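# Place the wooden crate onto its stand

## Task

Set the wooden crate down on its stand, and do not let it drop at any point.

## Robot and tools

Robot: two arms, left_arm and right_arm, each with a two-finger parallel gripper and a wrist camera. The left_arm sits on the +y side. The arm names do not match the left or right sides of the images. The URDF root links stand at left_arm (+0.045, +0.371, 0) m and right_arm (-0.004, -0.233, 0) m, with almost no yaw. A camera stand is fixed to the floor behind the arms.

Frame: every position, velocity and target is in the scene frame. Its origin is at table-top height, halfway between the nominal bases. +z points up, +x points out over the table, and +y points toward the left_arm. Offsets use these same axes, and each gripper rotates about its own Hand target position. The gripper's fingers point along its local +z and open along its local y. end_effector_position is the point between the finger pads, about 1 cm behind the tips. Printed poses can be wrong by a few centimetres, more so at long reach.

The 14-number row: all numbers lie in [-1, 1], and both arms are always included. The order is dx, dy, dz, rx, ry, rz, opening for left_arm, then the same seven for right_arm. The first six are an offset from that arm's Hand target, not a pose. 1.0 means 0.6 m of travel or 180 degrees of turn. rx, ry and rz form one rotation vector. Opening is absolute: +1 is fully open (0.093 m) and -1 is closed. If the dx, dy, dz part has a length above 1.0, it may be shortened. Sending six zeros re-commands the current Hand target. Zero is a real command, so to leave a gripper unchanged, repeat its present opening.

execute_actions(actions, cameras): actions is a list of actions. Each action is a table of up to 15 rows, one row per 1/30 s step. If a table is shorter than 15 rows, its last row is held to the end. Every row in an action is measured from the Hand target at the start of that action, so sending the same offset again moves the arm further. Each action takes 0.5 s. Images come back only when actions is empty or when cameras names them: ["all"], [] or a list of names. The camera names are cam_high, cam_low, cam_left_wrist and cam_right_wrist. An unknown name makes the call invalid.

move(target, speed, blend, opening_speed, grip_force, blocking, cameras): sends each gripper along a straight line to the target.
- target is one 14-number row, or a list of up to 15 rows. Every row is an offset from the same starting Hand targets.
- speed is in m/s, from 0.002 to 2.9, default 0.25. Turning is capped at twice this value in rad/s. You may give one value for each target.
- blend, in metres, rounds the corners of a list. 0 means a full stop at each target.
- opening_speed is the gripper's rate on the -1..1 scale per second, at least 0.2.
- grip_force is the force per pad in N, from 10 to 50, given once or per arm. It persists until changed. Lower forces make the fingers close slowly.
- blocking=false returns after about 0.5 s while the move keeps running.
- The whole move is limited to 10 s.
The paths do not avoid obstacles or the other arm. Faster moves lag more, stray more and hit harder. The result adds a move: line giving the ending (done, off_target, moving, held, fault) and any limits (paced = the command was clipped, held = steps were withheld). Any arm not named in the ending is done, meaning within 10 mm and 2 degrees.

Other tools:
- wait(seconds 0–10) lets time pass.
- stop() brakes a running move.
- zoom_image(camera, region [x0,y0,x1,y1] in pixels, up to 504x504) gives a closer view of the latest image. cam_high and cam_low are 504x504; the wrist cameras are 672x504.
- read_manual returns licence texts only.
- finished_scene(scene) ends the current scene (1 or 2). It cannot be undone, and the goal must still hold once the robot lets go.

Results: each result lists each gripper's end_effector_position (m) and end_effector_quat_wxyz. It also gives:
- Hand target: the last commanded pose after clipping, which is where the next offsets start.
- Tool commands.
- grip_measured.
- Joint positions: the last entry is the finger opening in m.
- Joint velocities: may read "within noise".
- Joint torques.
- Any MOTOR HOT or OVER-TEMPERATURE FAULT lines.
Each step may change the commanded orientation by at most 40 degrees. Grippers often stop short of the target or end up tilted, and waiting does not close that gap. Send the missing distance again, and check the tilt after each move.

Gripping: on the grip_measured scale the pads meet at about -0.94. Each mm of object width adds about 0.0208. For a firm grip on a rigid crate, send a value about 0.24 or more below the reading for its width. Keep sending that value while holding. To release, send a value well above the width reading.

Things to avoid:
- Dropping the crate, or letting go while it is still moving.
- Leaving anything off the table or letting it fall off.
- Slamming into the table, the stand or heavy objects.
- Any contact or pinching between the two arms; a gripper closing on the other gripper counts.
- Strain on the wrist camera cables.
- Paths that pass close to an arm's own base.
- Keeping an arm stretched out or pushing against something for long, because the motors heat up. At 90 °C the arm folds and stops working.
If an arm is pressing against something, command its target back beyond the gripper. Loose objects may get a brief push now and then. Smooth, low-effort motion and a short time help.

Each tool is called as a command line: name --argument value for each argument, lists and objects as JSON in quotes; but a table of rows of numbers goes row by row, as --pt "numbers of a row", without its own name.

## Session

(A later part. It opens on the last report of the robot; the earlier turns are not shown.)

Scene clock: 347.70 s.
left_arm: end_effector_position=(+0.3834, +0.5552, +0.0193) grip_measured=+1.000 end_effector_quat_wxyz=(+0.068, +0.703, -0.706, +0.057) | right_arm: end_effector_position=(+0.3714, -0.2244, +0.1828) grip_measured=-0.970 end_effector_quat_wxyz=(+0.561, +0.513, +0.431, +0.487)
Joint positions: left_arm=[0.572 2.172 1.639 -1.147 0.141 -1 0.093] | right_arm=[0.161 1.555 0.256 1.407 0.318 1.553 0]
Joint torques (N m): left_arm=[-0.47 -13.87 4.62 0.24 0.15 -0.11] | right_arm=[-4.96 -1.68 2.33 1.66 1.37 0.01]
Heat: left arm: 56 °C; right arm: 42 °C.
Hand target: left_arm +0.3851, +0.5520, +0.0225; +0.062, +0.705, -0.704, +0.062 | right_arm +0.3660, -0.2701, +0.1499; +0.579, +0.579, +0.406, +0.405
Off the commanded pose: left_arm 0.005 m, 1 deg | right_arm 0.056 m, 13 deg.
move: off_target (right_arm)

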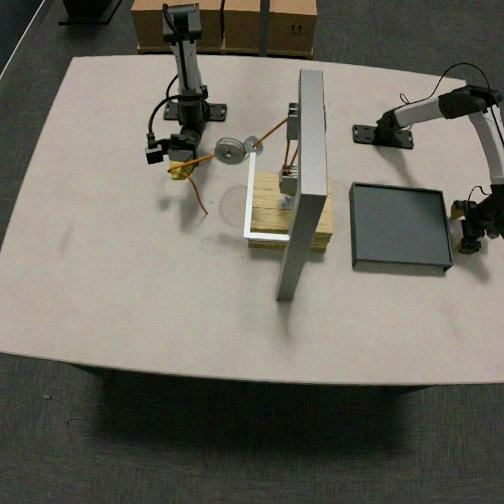

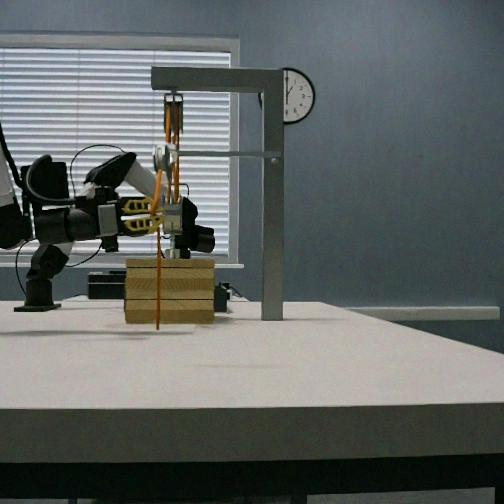

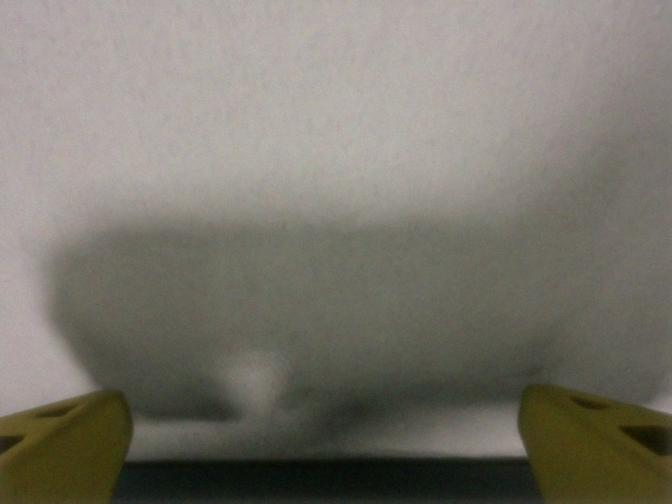

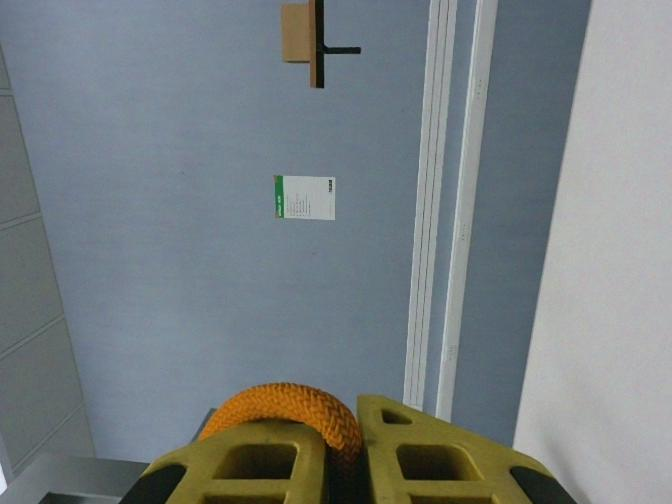

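move --pt "0 0 0 0 0 0 1 0.04 -0.2167 -0.0833 0 0 -0.044 -1" --pt "0 0 0 0 0 0 1 0.1233 -0.4667 -0.1667 0 0 -0.06 -1" --speed 0.055 --blend '[0.03,0]' --cameras '["cam_high","cam_low","cam_right_wrist"]'

Scene clock: 362.40 s.
left_arm: end_effector_position=(+0.3834, +0.5552, +0.0193) grip_measured=+1.000 end_effector_quat_wxyz=(+0.068, +0.703, -0.706, +0.057) | right_arm: end_effector_position=(+0.3812, -0.3870, +0.0940) grip_measured=-0.970 end_effector_quat_wxyz=(+0.388, +0.175, +0.684, +0.592)
Joint positions: left_arm=[0.572 2.172 1.639 -1.147 0.141 -1 0.093] | right_arm=[-0.8 2.277 0.913 1.452 -1.539 1.328 0]
Joint torques (N m): left_arm=[-0.5 -13.81 4.63 0.23 0.15 -0.12] | right_arm=[-18.04 -0.85 8.38 1.24 4.32 0.4]
Heat: left arm: 57 °C; right arm: 40 °C.
Hand target: left_arm +0.3851, +0.5520, +0.0225; +0.062, +0.705, -0.704, +0.062 | right_arm +0.4400, -0.5501, +0.0500; +0.537, +0.431, +0.535, +0.489
Off the commanded pose: left_arm 0.005 m, 1 deg | right_arm 0.179 m, 75 deg; orientation clipped.
move: off_target (right_arm); limits=paced
Images, in order (width x height): cam_high 504x504, cam_low 504x504, cam_right_wrist 672x504.

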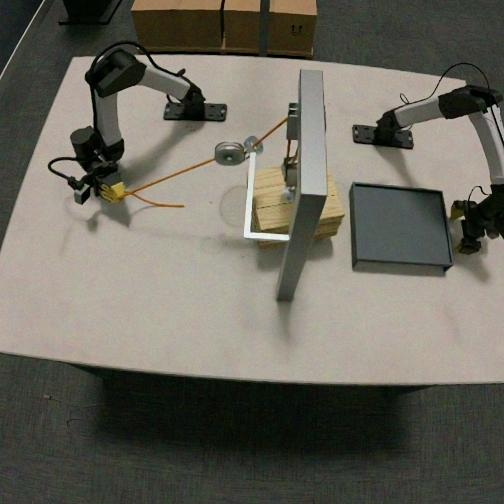

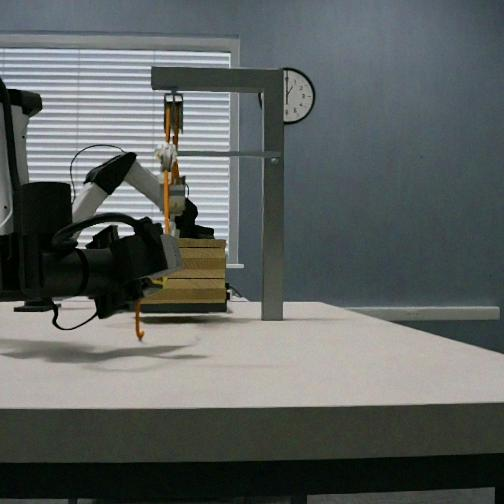

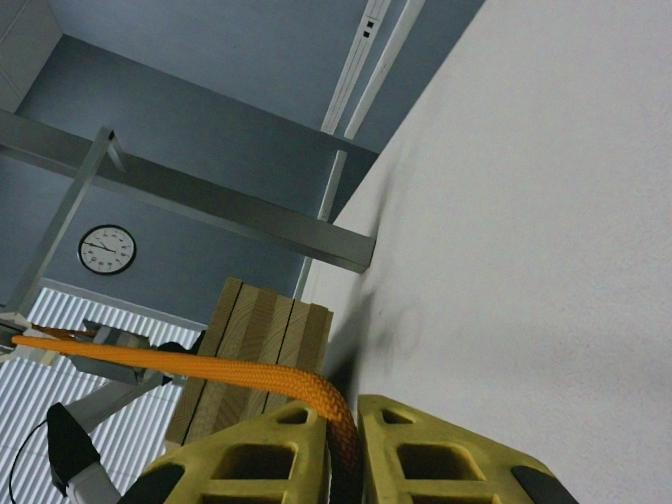

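move --target '[0,0,0,0,0,0,1,0.02,-0.2,-0.035,0,0,0,-1]' --speed 0.07 --cameras '["cam_high","cam_low","cam_right_wrist"]'

Scene clock: 381.93 s.
left_arm: end_effector_position=(+0.3834, +0.5552, +0.0193) grip_measured=+1.000 end_effector_quat_wxyz=(+0.068, +0.703, -0.706, +0.057) | right_arm: end_effector_position=(+0.4258, -0.4858, +0.0779) grip_measured=-0.970 end_effector_quat_wxyz=(+0.424, +0.184, +0.680, +0.569)
Joint positions: left_arm=[0.572 2.172 1.639 -1.147 0.141 -1 0.093] | right_arm=[-0.878 2.569 1.405 1.45 -1.541 1.482 0]
Joint torques (N m): left_arm=[-0.5 -13.85 4.62 0.24 0.15 -0.12] | right_arm=[-20.18 -1.78 9.59 0.81 3.94 0.48]
Heat: left arm: 58 °C; right arm: 45 °C.
Hand target: left_arm +0.3851, +0.5520, +0.0225; +0.062, +0.705, -0.704, +0.062 | right_arm +0.4521, -0.6700, +0.0288; +0.537, +0.431, +0.535, +0.489
Off the commanded pose: left_arm 0.005 m, 1 deg | right_arm 0.192 m, 37 deg.
move: off_target (right_arm)
Images, in order (width x height): cam_high 504x504, cam_low 504x504, cam_right_wrist 672x504.

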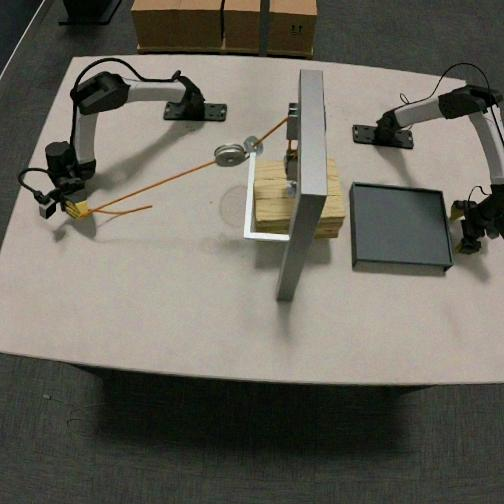

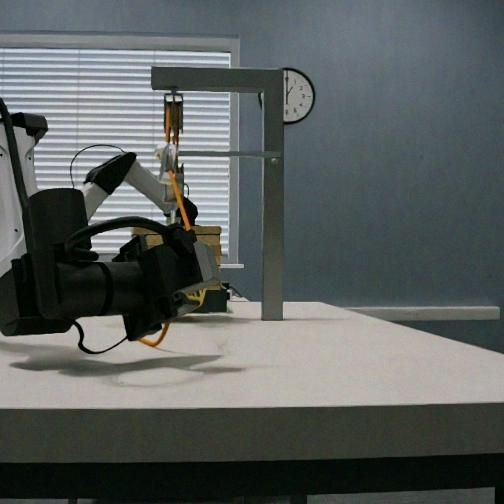

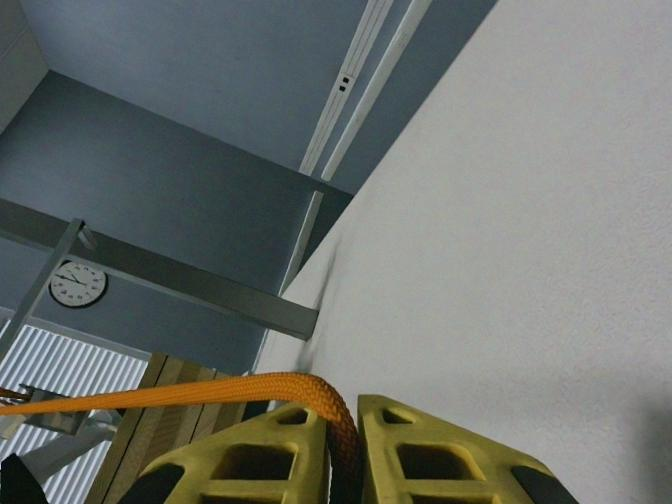

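zoom_image --camera "cam_low" --region '[100, 190, 280, 350]'

zoom_image --camera "cam_high" --region '[220, 130, 470, 290]'

Scaled by 2.800.

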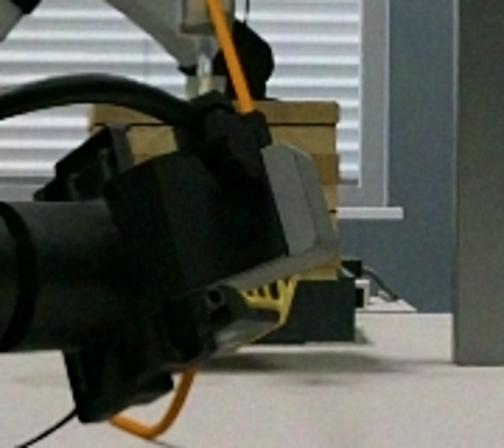

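Scaled by 2.016.

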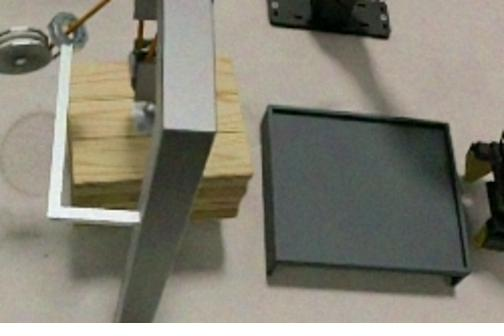

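move --target '[0,0,0,0,0,0,1,0.02,-0.115,-0.012,0,0,0,-1]' --speed 0.08 --cameras '["cam_high","cam_low"]'

zoom_image --camera "cam_low" --region '[100, 190, 280, 350]'

Scene clock: 398.10 s.
left_arm: end_effector_position=(+0.3834, +0.5552, +0.0193) grip_measured=+1.000 end_effector_quat_wxyz=(+0.068, +0.703, -0.706, +0.057) | right_arm: end_effector_position=(+0.4520, -0.5467, +0.0729) grip_measured=-0.970 end_effector_quat_wxyz=(+0.445, +0.183, +0.678, +0.556)
Joint positions: left_arm=[0.572 2.172 1.639 -1.147 0.141 -1 0.093] | right_arm=[-0.913 2.797 1.836 1.449 -1.542 1.647 0]
Joint torques (N m): left_arm=[-0.5 -13.81 4.62 0.24 0.15 -0.11] | right_arm=[-20.31 -3.47 8.09 0.48 3.72 0.57]
Heat: left arm: 58 °C; right arm: 47 °C.
Hand target: left_arm +0.3851, +0.5520, +0.0225; +0.062, +0.705, -0.704, +0.062 | right_arm +0.4641, -0.7391, +0.0218; +0.537, +0.431, +0.535, +0.489
Off the commanded pose: left_arm 0.005 m, 1 deg | right_arm 0.199 m, 35 deg.
move: off_target (right_arm)
Images, in order (width x height): cam_high 504x504, cam_low 504x504.

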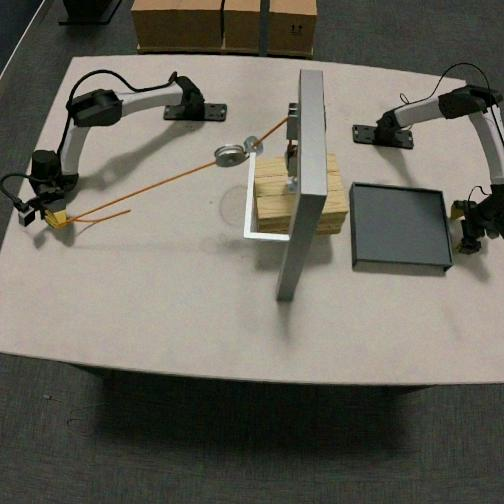

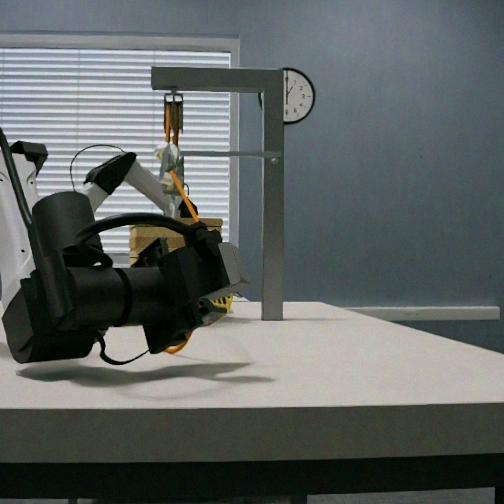

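Scaled by 2.800.

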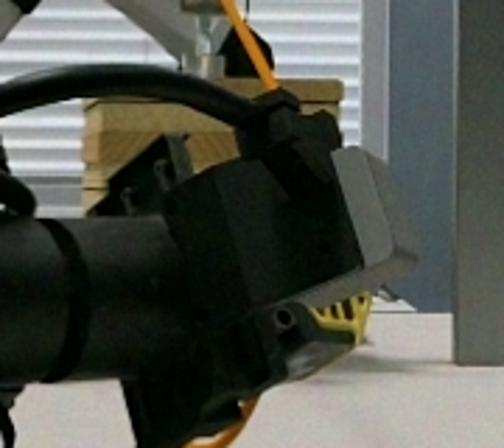

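zoom_image --camera "cam_high" --region '[220, 130, 470, 290]'

Scaled by 2.016.

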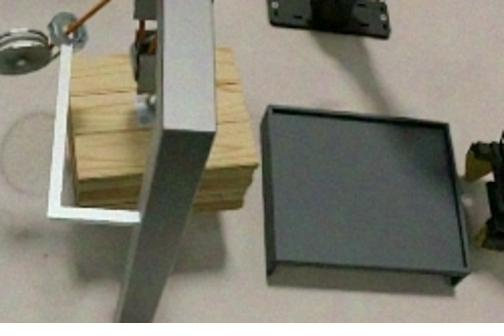

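move --pt "-0.0585 -0.42 0 0 0 0.0333 1 -0.007 0.0985 0.022 0 0 0 -1" --pt "-0.0643 -0.55 0 0 0 0.0333 1 -0.007 0.0985 0.022 0 0 0 -1" --speed 0.11 --blend '[0.01,0]' --cameras '["cam_high","cam_low","cam_left_wrist"]'

zoom_image --camera "cam_high" --region '[220, 130, 370, 290]'

zoom_image --camera "cam_low" --region '[100, 190, 280, 350]'

Scene clock: 455.03 s.
left_arm: end_effector_position=(+0.3364, +0.2403, +0.0169) grip_measured=+1.000 end_effector_quat_wxyz=(+0.045, +0.746, -0.663, +0.037) | right_arm: end_effector_position=(+0.4305, -0.5404, +0.0619) grip_measured=-0.970 end_effector_quat_wxyz=(+0.425, +0.225, +0.666, +0.570)
Joint positions: left_arm=[-0.351 1.815 1.117 -0.835 0.111 -2.053 0.093] | right_arm=[-0.939 2.73 1.658 1.451 -1.541 1.635 0]
Joint torques (N m): left_arm=[-1.42 -7.9 8.32 0.57 0.51 -0.08] | right_arm=[-12.45 -5.56 8.92 0.94 3.97 0.33]
Heat: left arm: 60 °C; right arm: 56 °C.
Hand target: left_arm +0.3467, +0.2221, +0.0225; +0.059, +0.741, -0.666, +0.065 | right_arm +0.4599, -0.6799, +0.0349; +0.537, +0.431, +0.535, +0.489
Off the commanded pose: left_arm 0.022 m, 4 deg | right_arm 0.145 m, 32 deg.
move: off_target (left_arm, right_arm)
Images, in order (width x height): cam_high 504x504, cam_low 504x504, cam_left_wrist 672x504.

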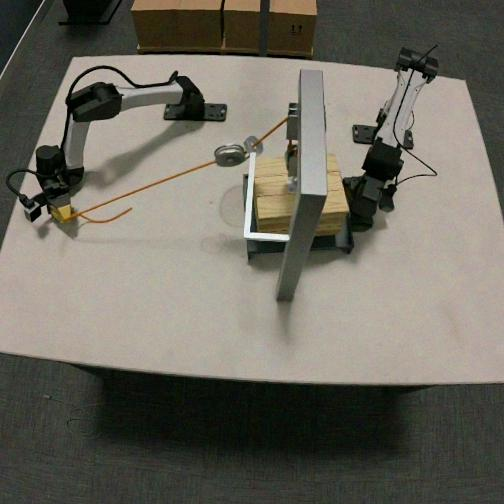

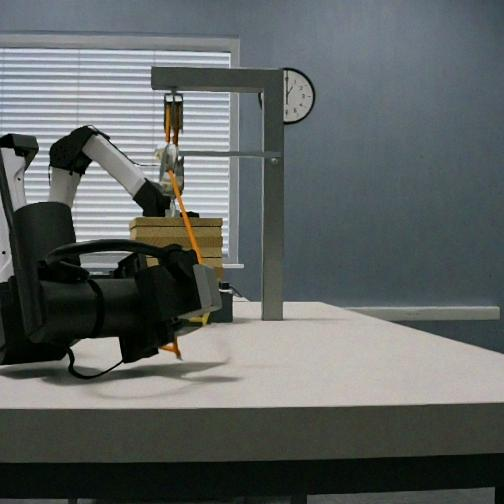

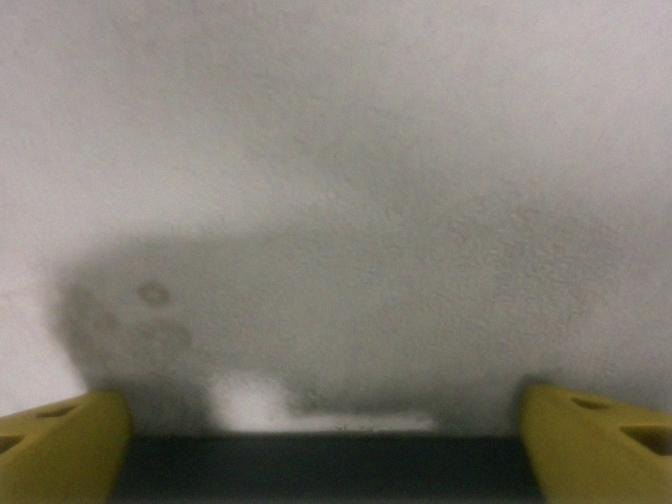

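Scaled by 3.150.

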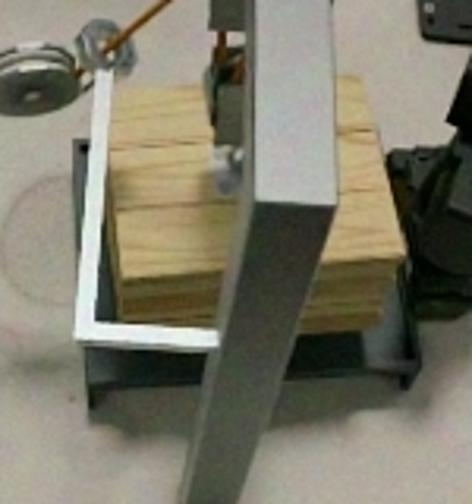

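Scaled by 2.800.

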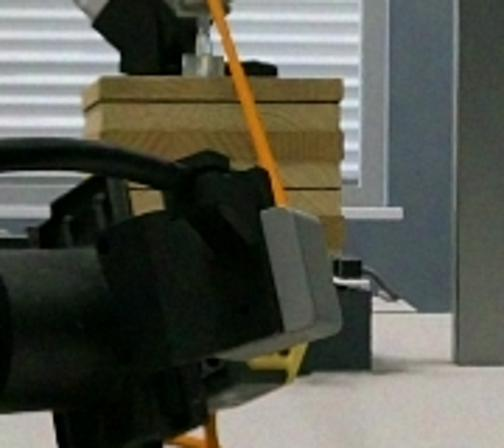

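zoom_image --camera "cam_high" --region '[240, 190, 360, 270]'

zoom_image --camera "cam_low" --region '[190, 260, 250, 330]'

Scaled by 4.200.

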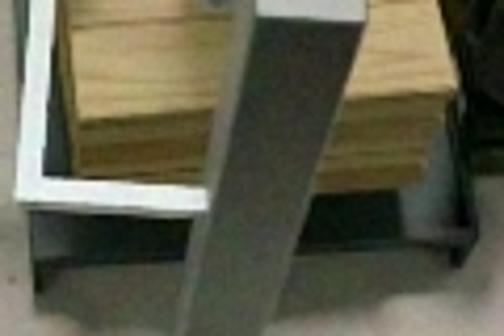

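Scaled by 7.200.

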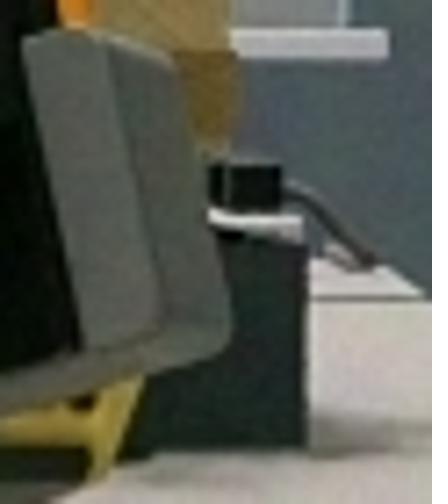

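move --target '[0.0283,-0.02,0.005,0,0,0.0056,1,0,0,0,0,0,0,-1]' --speed 0.06 --cameras '["cam_high","cam_low"]'

zoom_image --camera "cam_high" --region '[220, 130, 370, 290]'

zoom_image --camera "cam_low" --region '[100, 190, 280, 350]'

Scene clock: 503.37 s.
left_arm: end_effector_position=(+0.3449, +0.2305, +0.0203) grip_measured=+1.000 end_effector_quat_wxyz=(+0.050, +0.745, -0.665, +0.026) | right_arm: end_effector_position=(+0.4305, -0.5404, +0.0619) grip_measured=-0.970 end_effector_quat_wxyz=(+0.425, +0.225, +0.666, +0.570)
Joint positions: left_arm=[-0.369 1.869 1.203 -0.889 0.112 -2.066 0.093] | right_arm=[-0.939 2.73 1.658 1.451 -1.541 1.635 0]
Joint torques (N m): left_arm=[-1.1 -7.8 9.14 0.76 0.49 -0.29] | right_arm=[-12.14 -5.52 8.54 0.9 4.06 0.35]
Heat: left arm: 55 °C; right arm: 65 °C.
Hand target: left_arm +0.3637, +0.2100, +0.0255; +0.058, +0.746, -0.660, +0.065 | right_arm +0.4599, -0.6799, +0.0349; +0.537, +0.431, +0.535, +0.489
Off the commanded pose: left_arm 0.028 m, 5 deg | right_arm 0.145 m, 32 deg.
move: off_target (left_arm, right_arm)
Images, in order (width x height): cam_high 504x504, cam_low 504x504.

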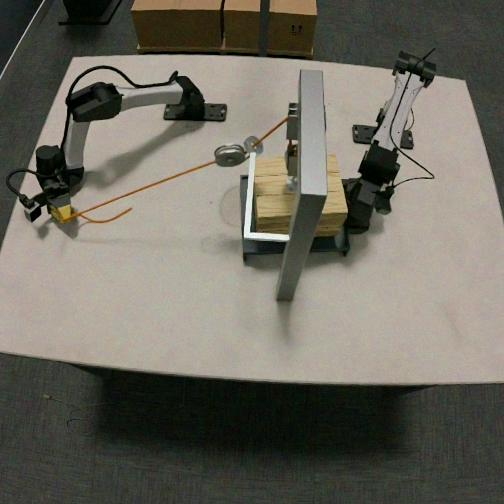

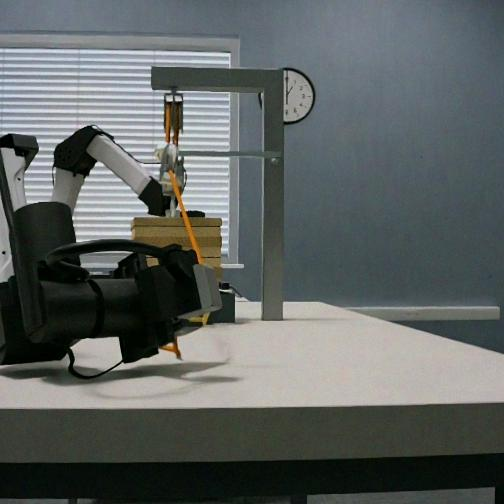

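Scaled by 3.150.

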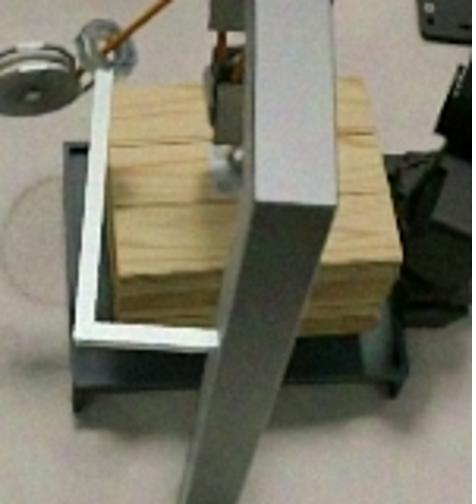

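Scaled by 2.800.

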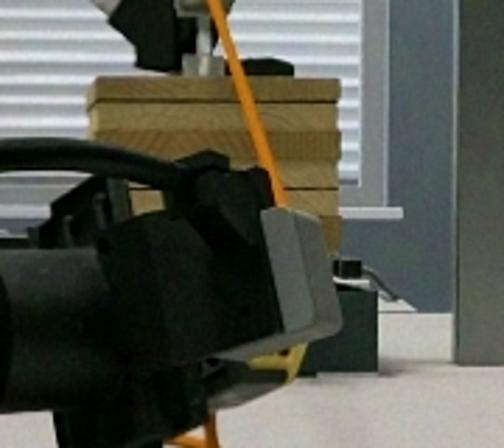

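move --pt "0 0 0 0 0 0 1 -0.0332 0.2665 0.0752 0 0 0 -1" --pt "0 0 0 0 0 0 1 -0.0832 0.4332 0.1418 0 0 0 -1" --pt "0 0 0 0 0 0 1 -0.1132 0.52 0.18 0 0 0 -1" --speed 0.075 --blend '[0.03,0.03,0]' --cameras '["cam_high","cam_low"]'

zoom_image --camera "cam_low" --region '[100, 190, 280, 350]'

zoom_image --camera "cam_high" --region '[220, 130, 370, 290]'

Scene clock: 523.10 s.
left_arm: end_effector_position=(+0.3449, +0.2305, +0.0203) grip_measured=+1.000 end_effector_quat_wxyz=(+0.050, +0.745, -0.665, +0.026) | right_arm: end_effector_position=(+0.3935, -0.3695, +0.1220) grip_measured=-0.970 end_effector_quat_wxyz=(+0.504, +0.460, +0.540, +0.493)
Joint positions: left_arm=[-0.369 1.869 1.203 -0.889 0.112 -2.066 0.093] | right_arm=[-0.575 1.931 0.47 1.455 -0.642 1.475 0]
Joint torques (N m): left_arm=[-1.09 -7.8 9.14 0.76 0.48 -0.29] | right_arm=[0.59 -9.02 3.45 2.73 0.27 -0.27]
Heat: left arm: 53 °C; right arm: 63 °C.
Hand target: left_arm +0.3637, +0.2101, +0.0255; +0.058, +0.746, -0.660, +0.065 | right_arm +0.3919, -0.3679, +0.1428; +0.537, +0.431, +0.535, +0.489
Off the commanded pose: left_arm 0.028 m, 5 deg | right_arm 0.021 m, 5 deg.
move: off_target (left_arm, right_arm); blend cut to 0.0298 m at target 2
Images, in order (width x height): cam_high 504x504, cam_low 504x504.

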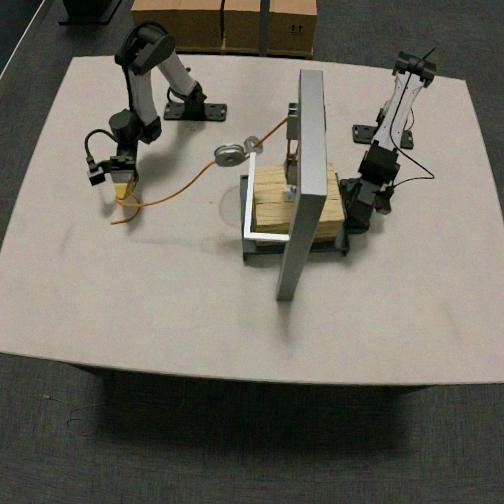

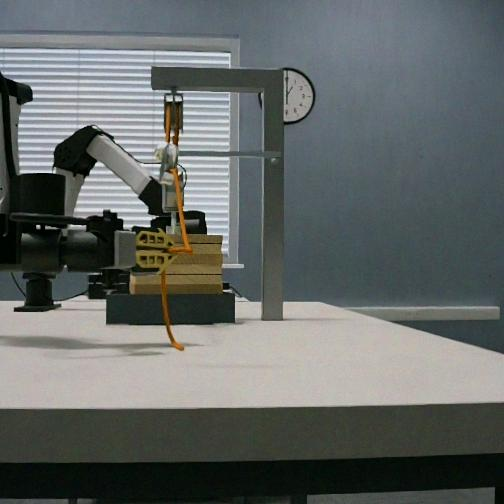

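Scaled by 2.800.

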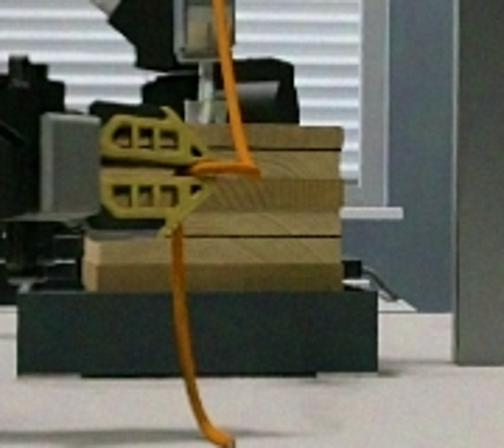

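Scaled by 3.150.

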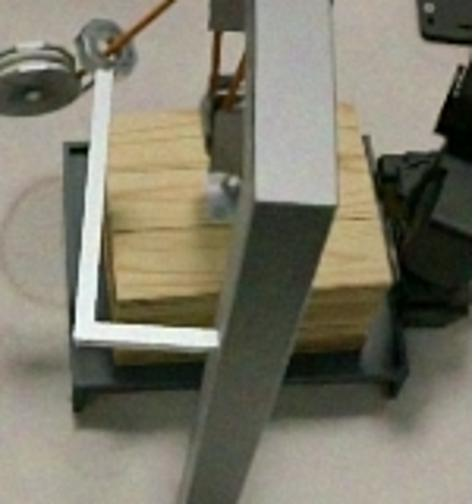

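move --pt "-0.031 0.15 0.0075 0 0 0 1 0 0 0 0 0 0 0.3" --pt "-0.031 0.17 0.02 0 0 0 1 -0.22 -0.02 0 0 0 0 0.3" --speed 0.12 --opening_speed 1.0 --cameras '["all"]'

zoom_image --camera "cam_low" --region '[100, 190, 280, 350]'

zoom_image --camera "cam_high" --region '[220, 130, 370, 290]'

Scene clock: 541.90 s.
left_arm: end_effector_position=(+0.3449, +0.3116, +0.0277) grip_measured=+1.000 end_effector_quat_wxyz=(+0.061, +0.749, -0.658, +0.054) | right_arm: end_effector_position=(+0.2629, -0.3809, +0.1214) grip_measured=+0.298 end_effector_quat_wxyz=(+0.486, +0.482, +0.535, +0.495)
Joint positions: left_arm=[-0.094 1.766 1.098 -0.885 0.163 -1.808 0.093] | right_arm=[-1.014 1.664 0.129 1.456 -1.072 1.459 0.059]
Joint torques (N m): left_arm=[0.49 -11.49 5.72 0.23 0.15 0.13] | right_arm=[-0.69 -5.55 2.77 3.16 0 -0.12]
Heat: left arm: 53 °C; right arm: 53 °C.
Hand target: left_arm +0.3451, +0.3121, +0.0375; +0.058, +0.746, -0.660, +0.065 | right_arm +0.2599, -0.3800, +0.1428; +0.537, +0.431, +0.535, +0.489
Off the commanded pose: left_arm 0.010 m, 1 deg | right_arm 0.022 m, 8 deg.
joint sent to its limit (right arm) — joint 4 (wrist pitch), upper limit. The joint targets still meet the commanded pose.
move: off_target (right_arm)

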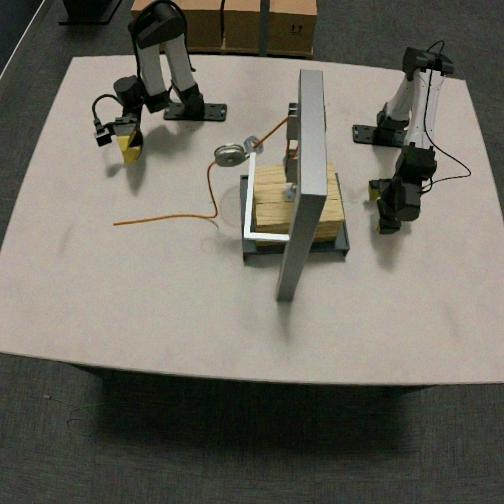

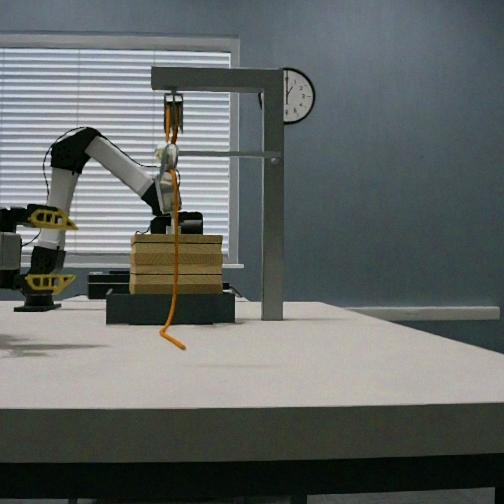

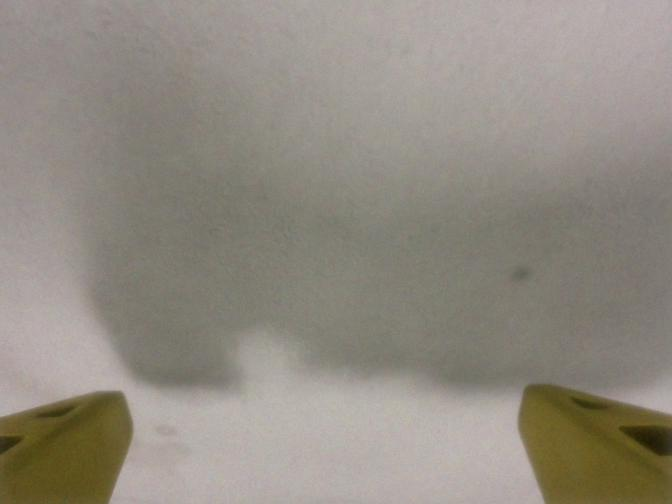

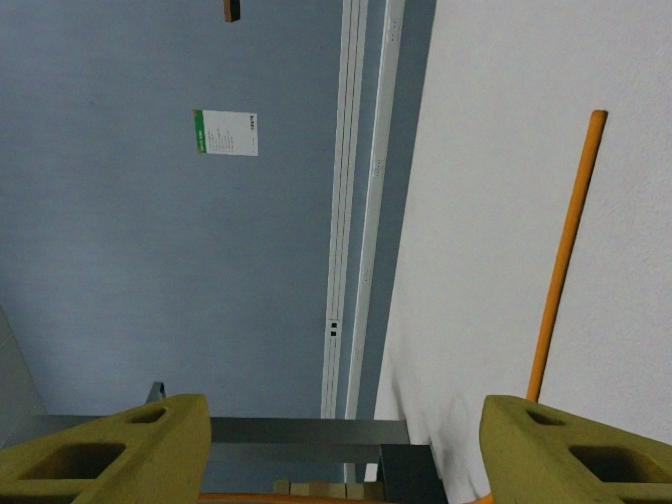

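Scaled by 2.800.

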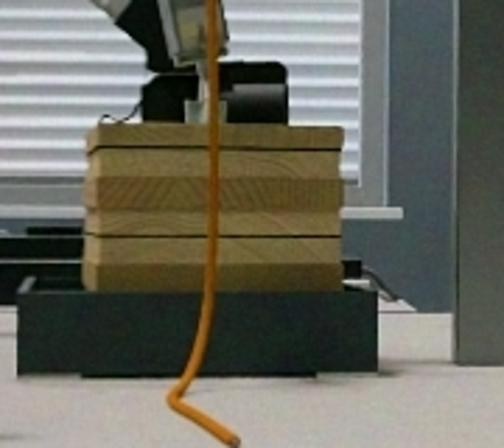

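Scaled by 3.150.

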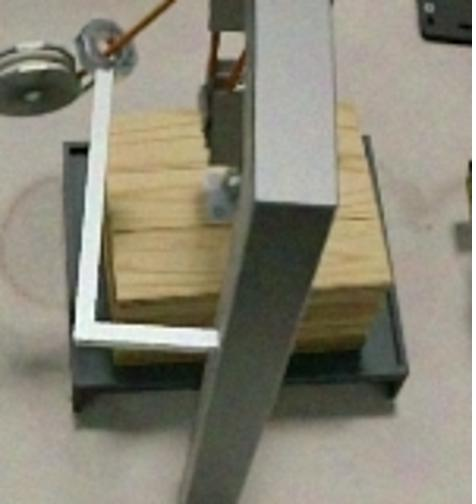

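finished_scene --scene 2

The scene is finished: the task was done.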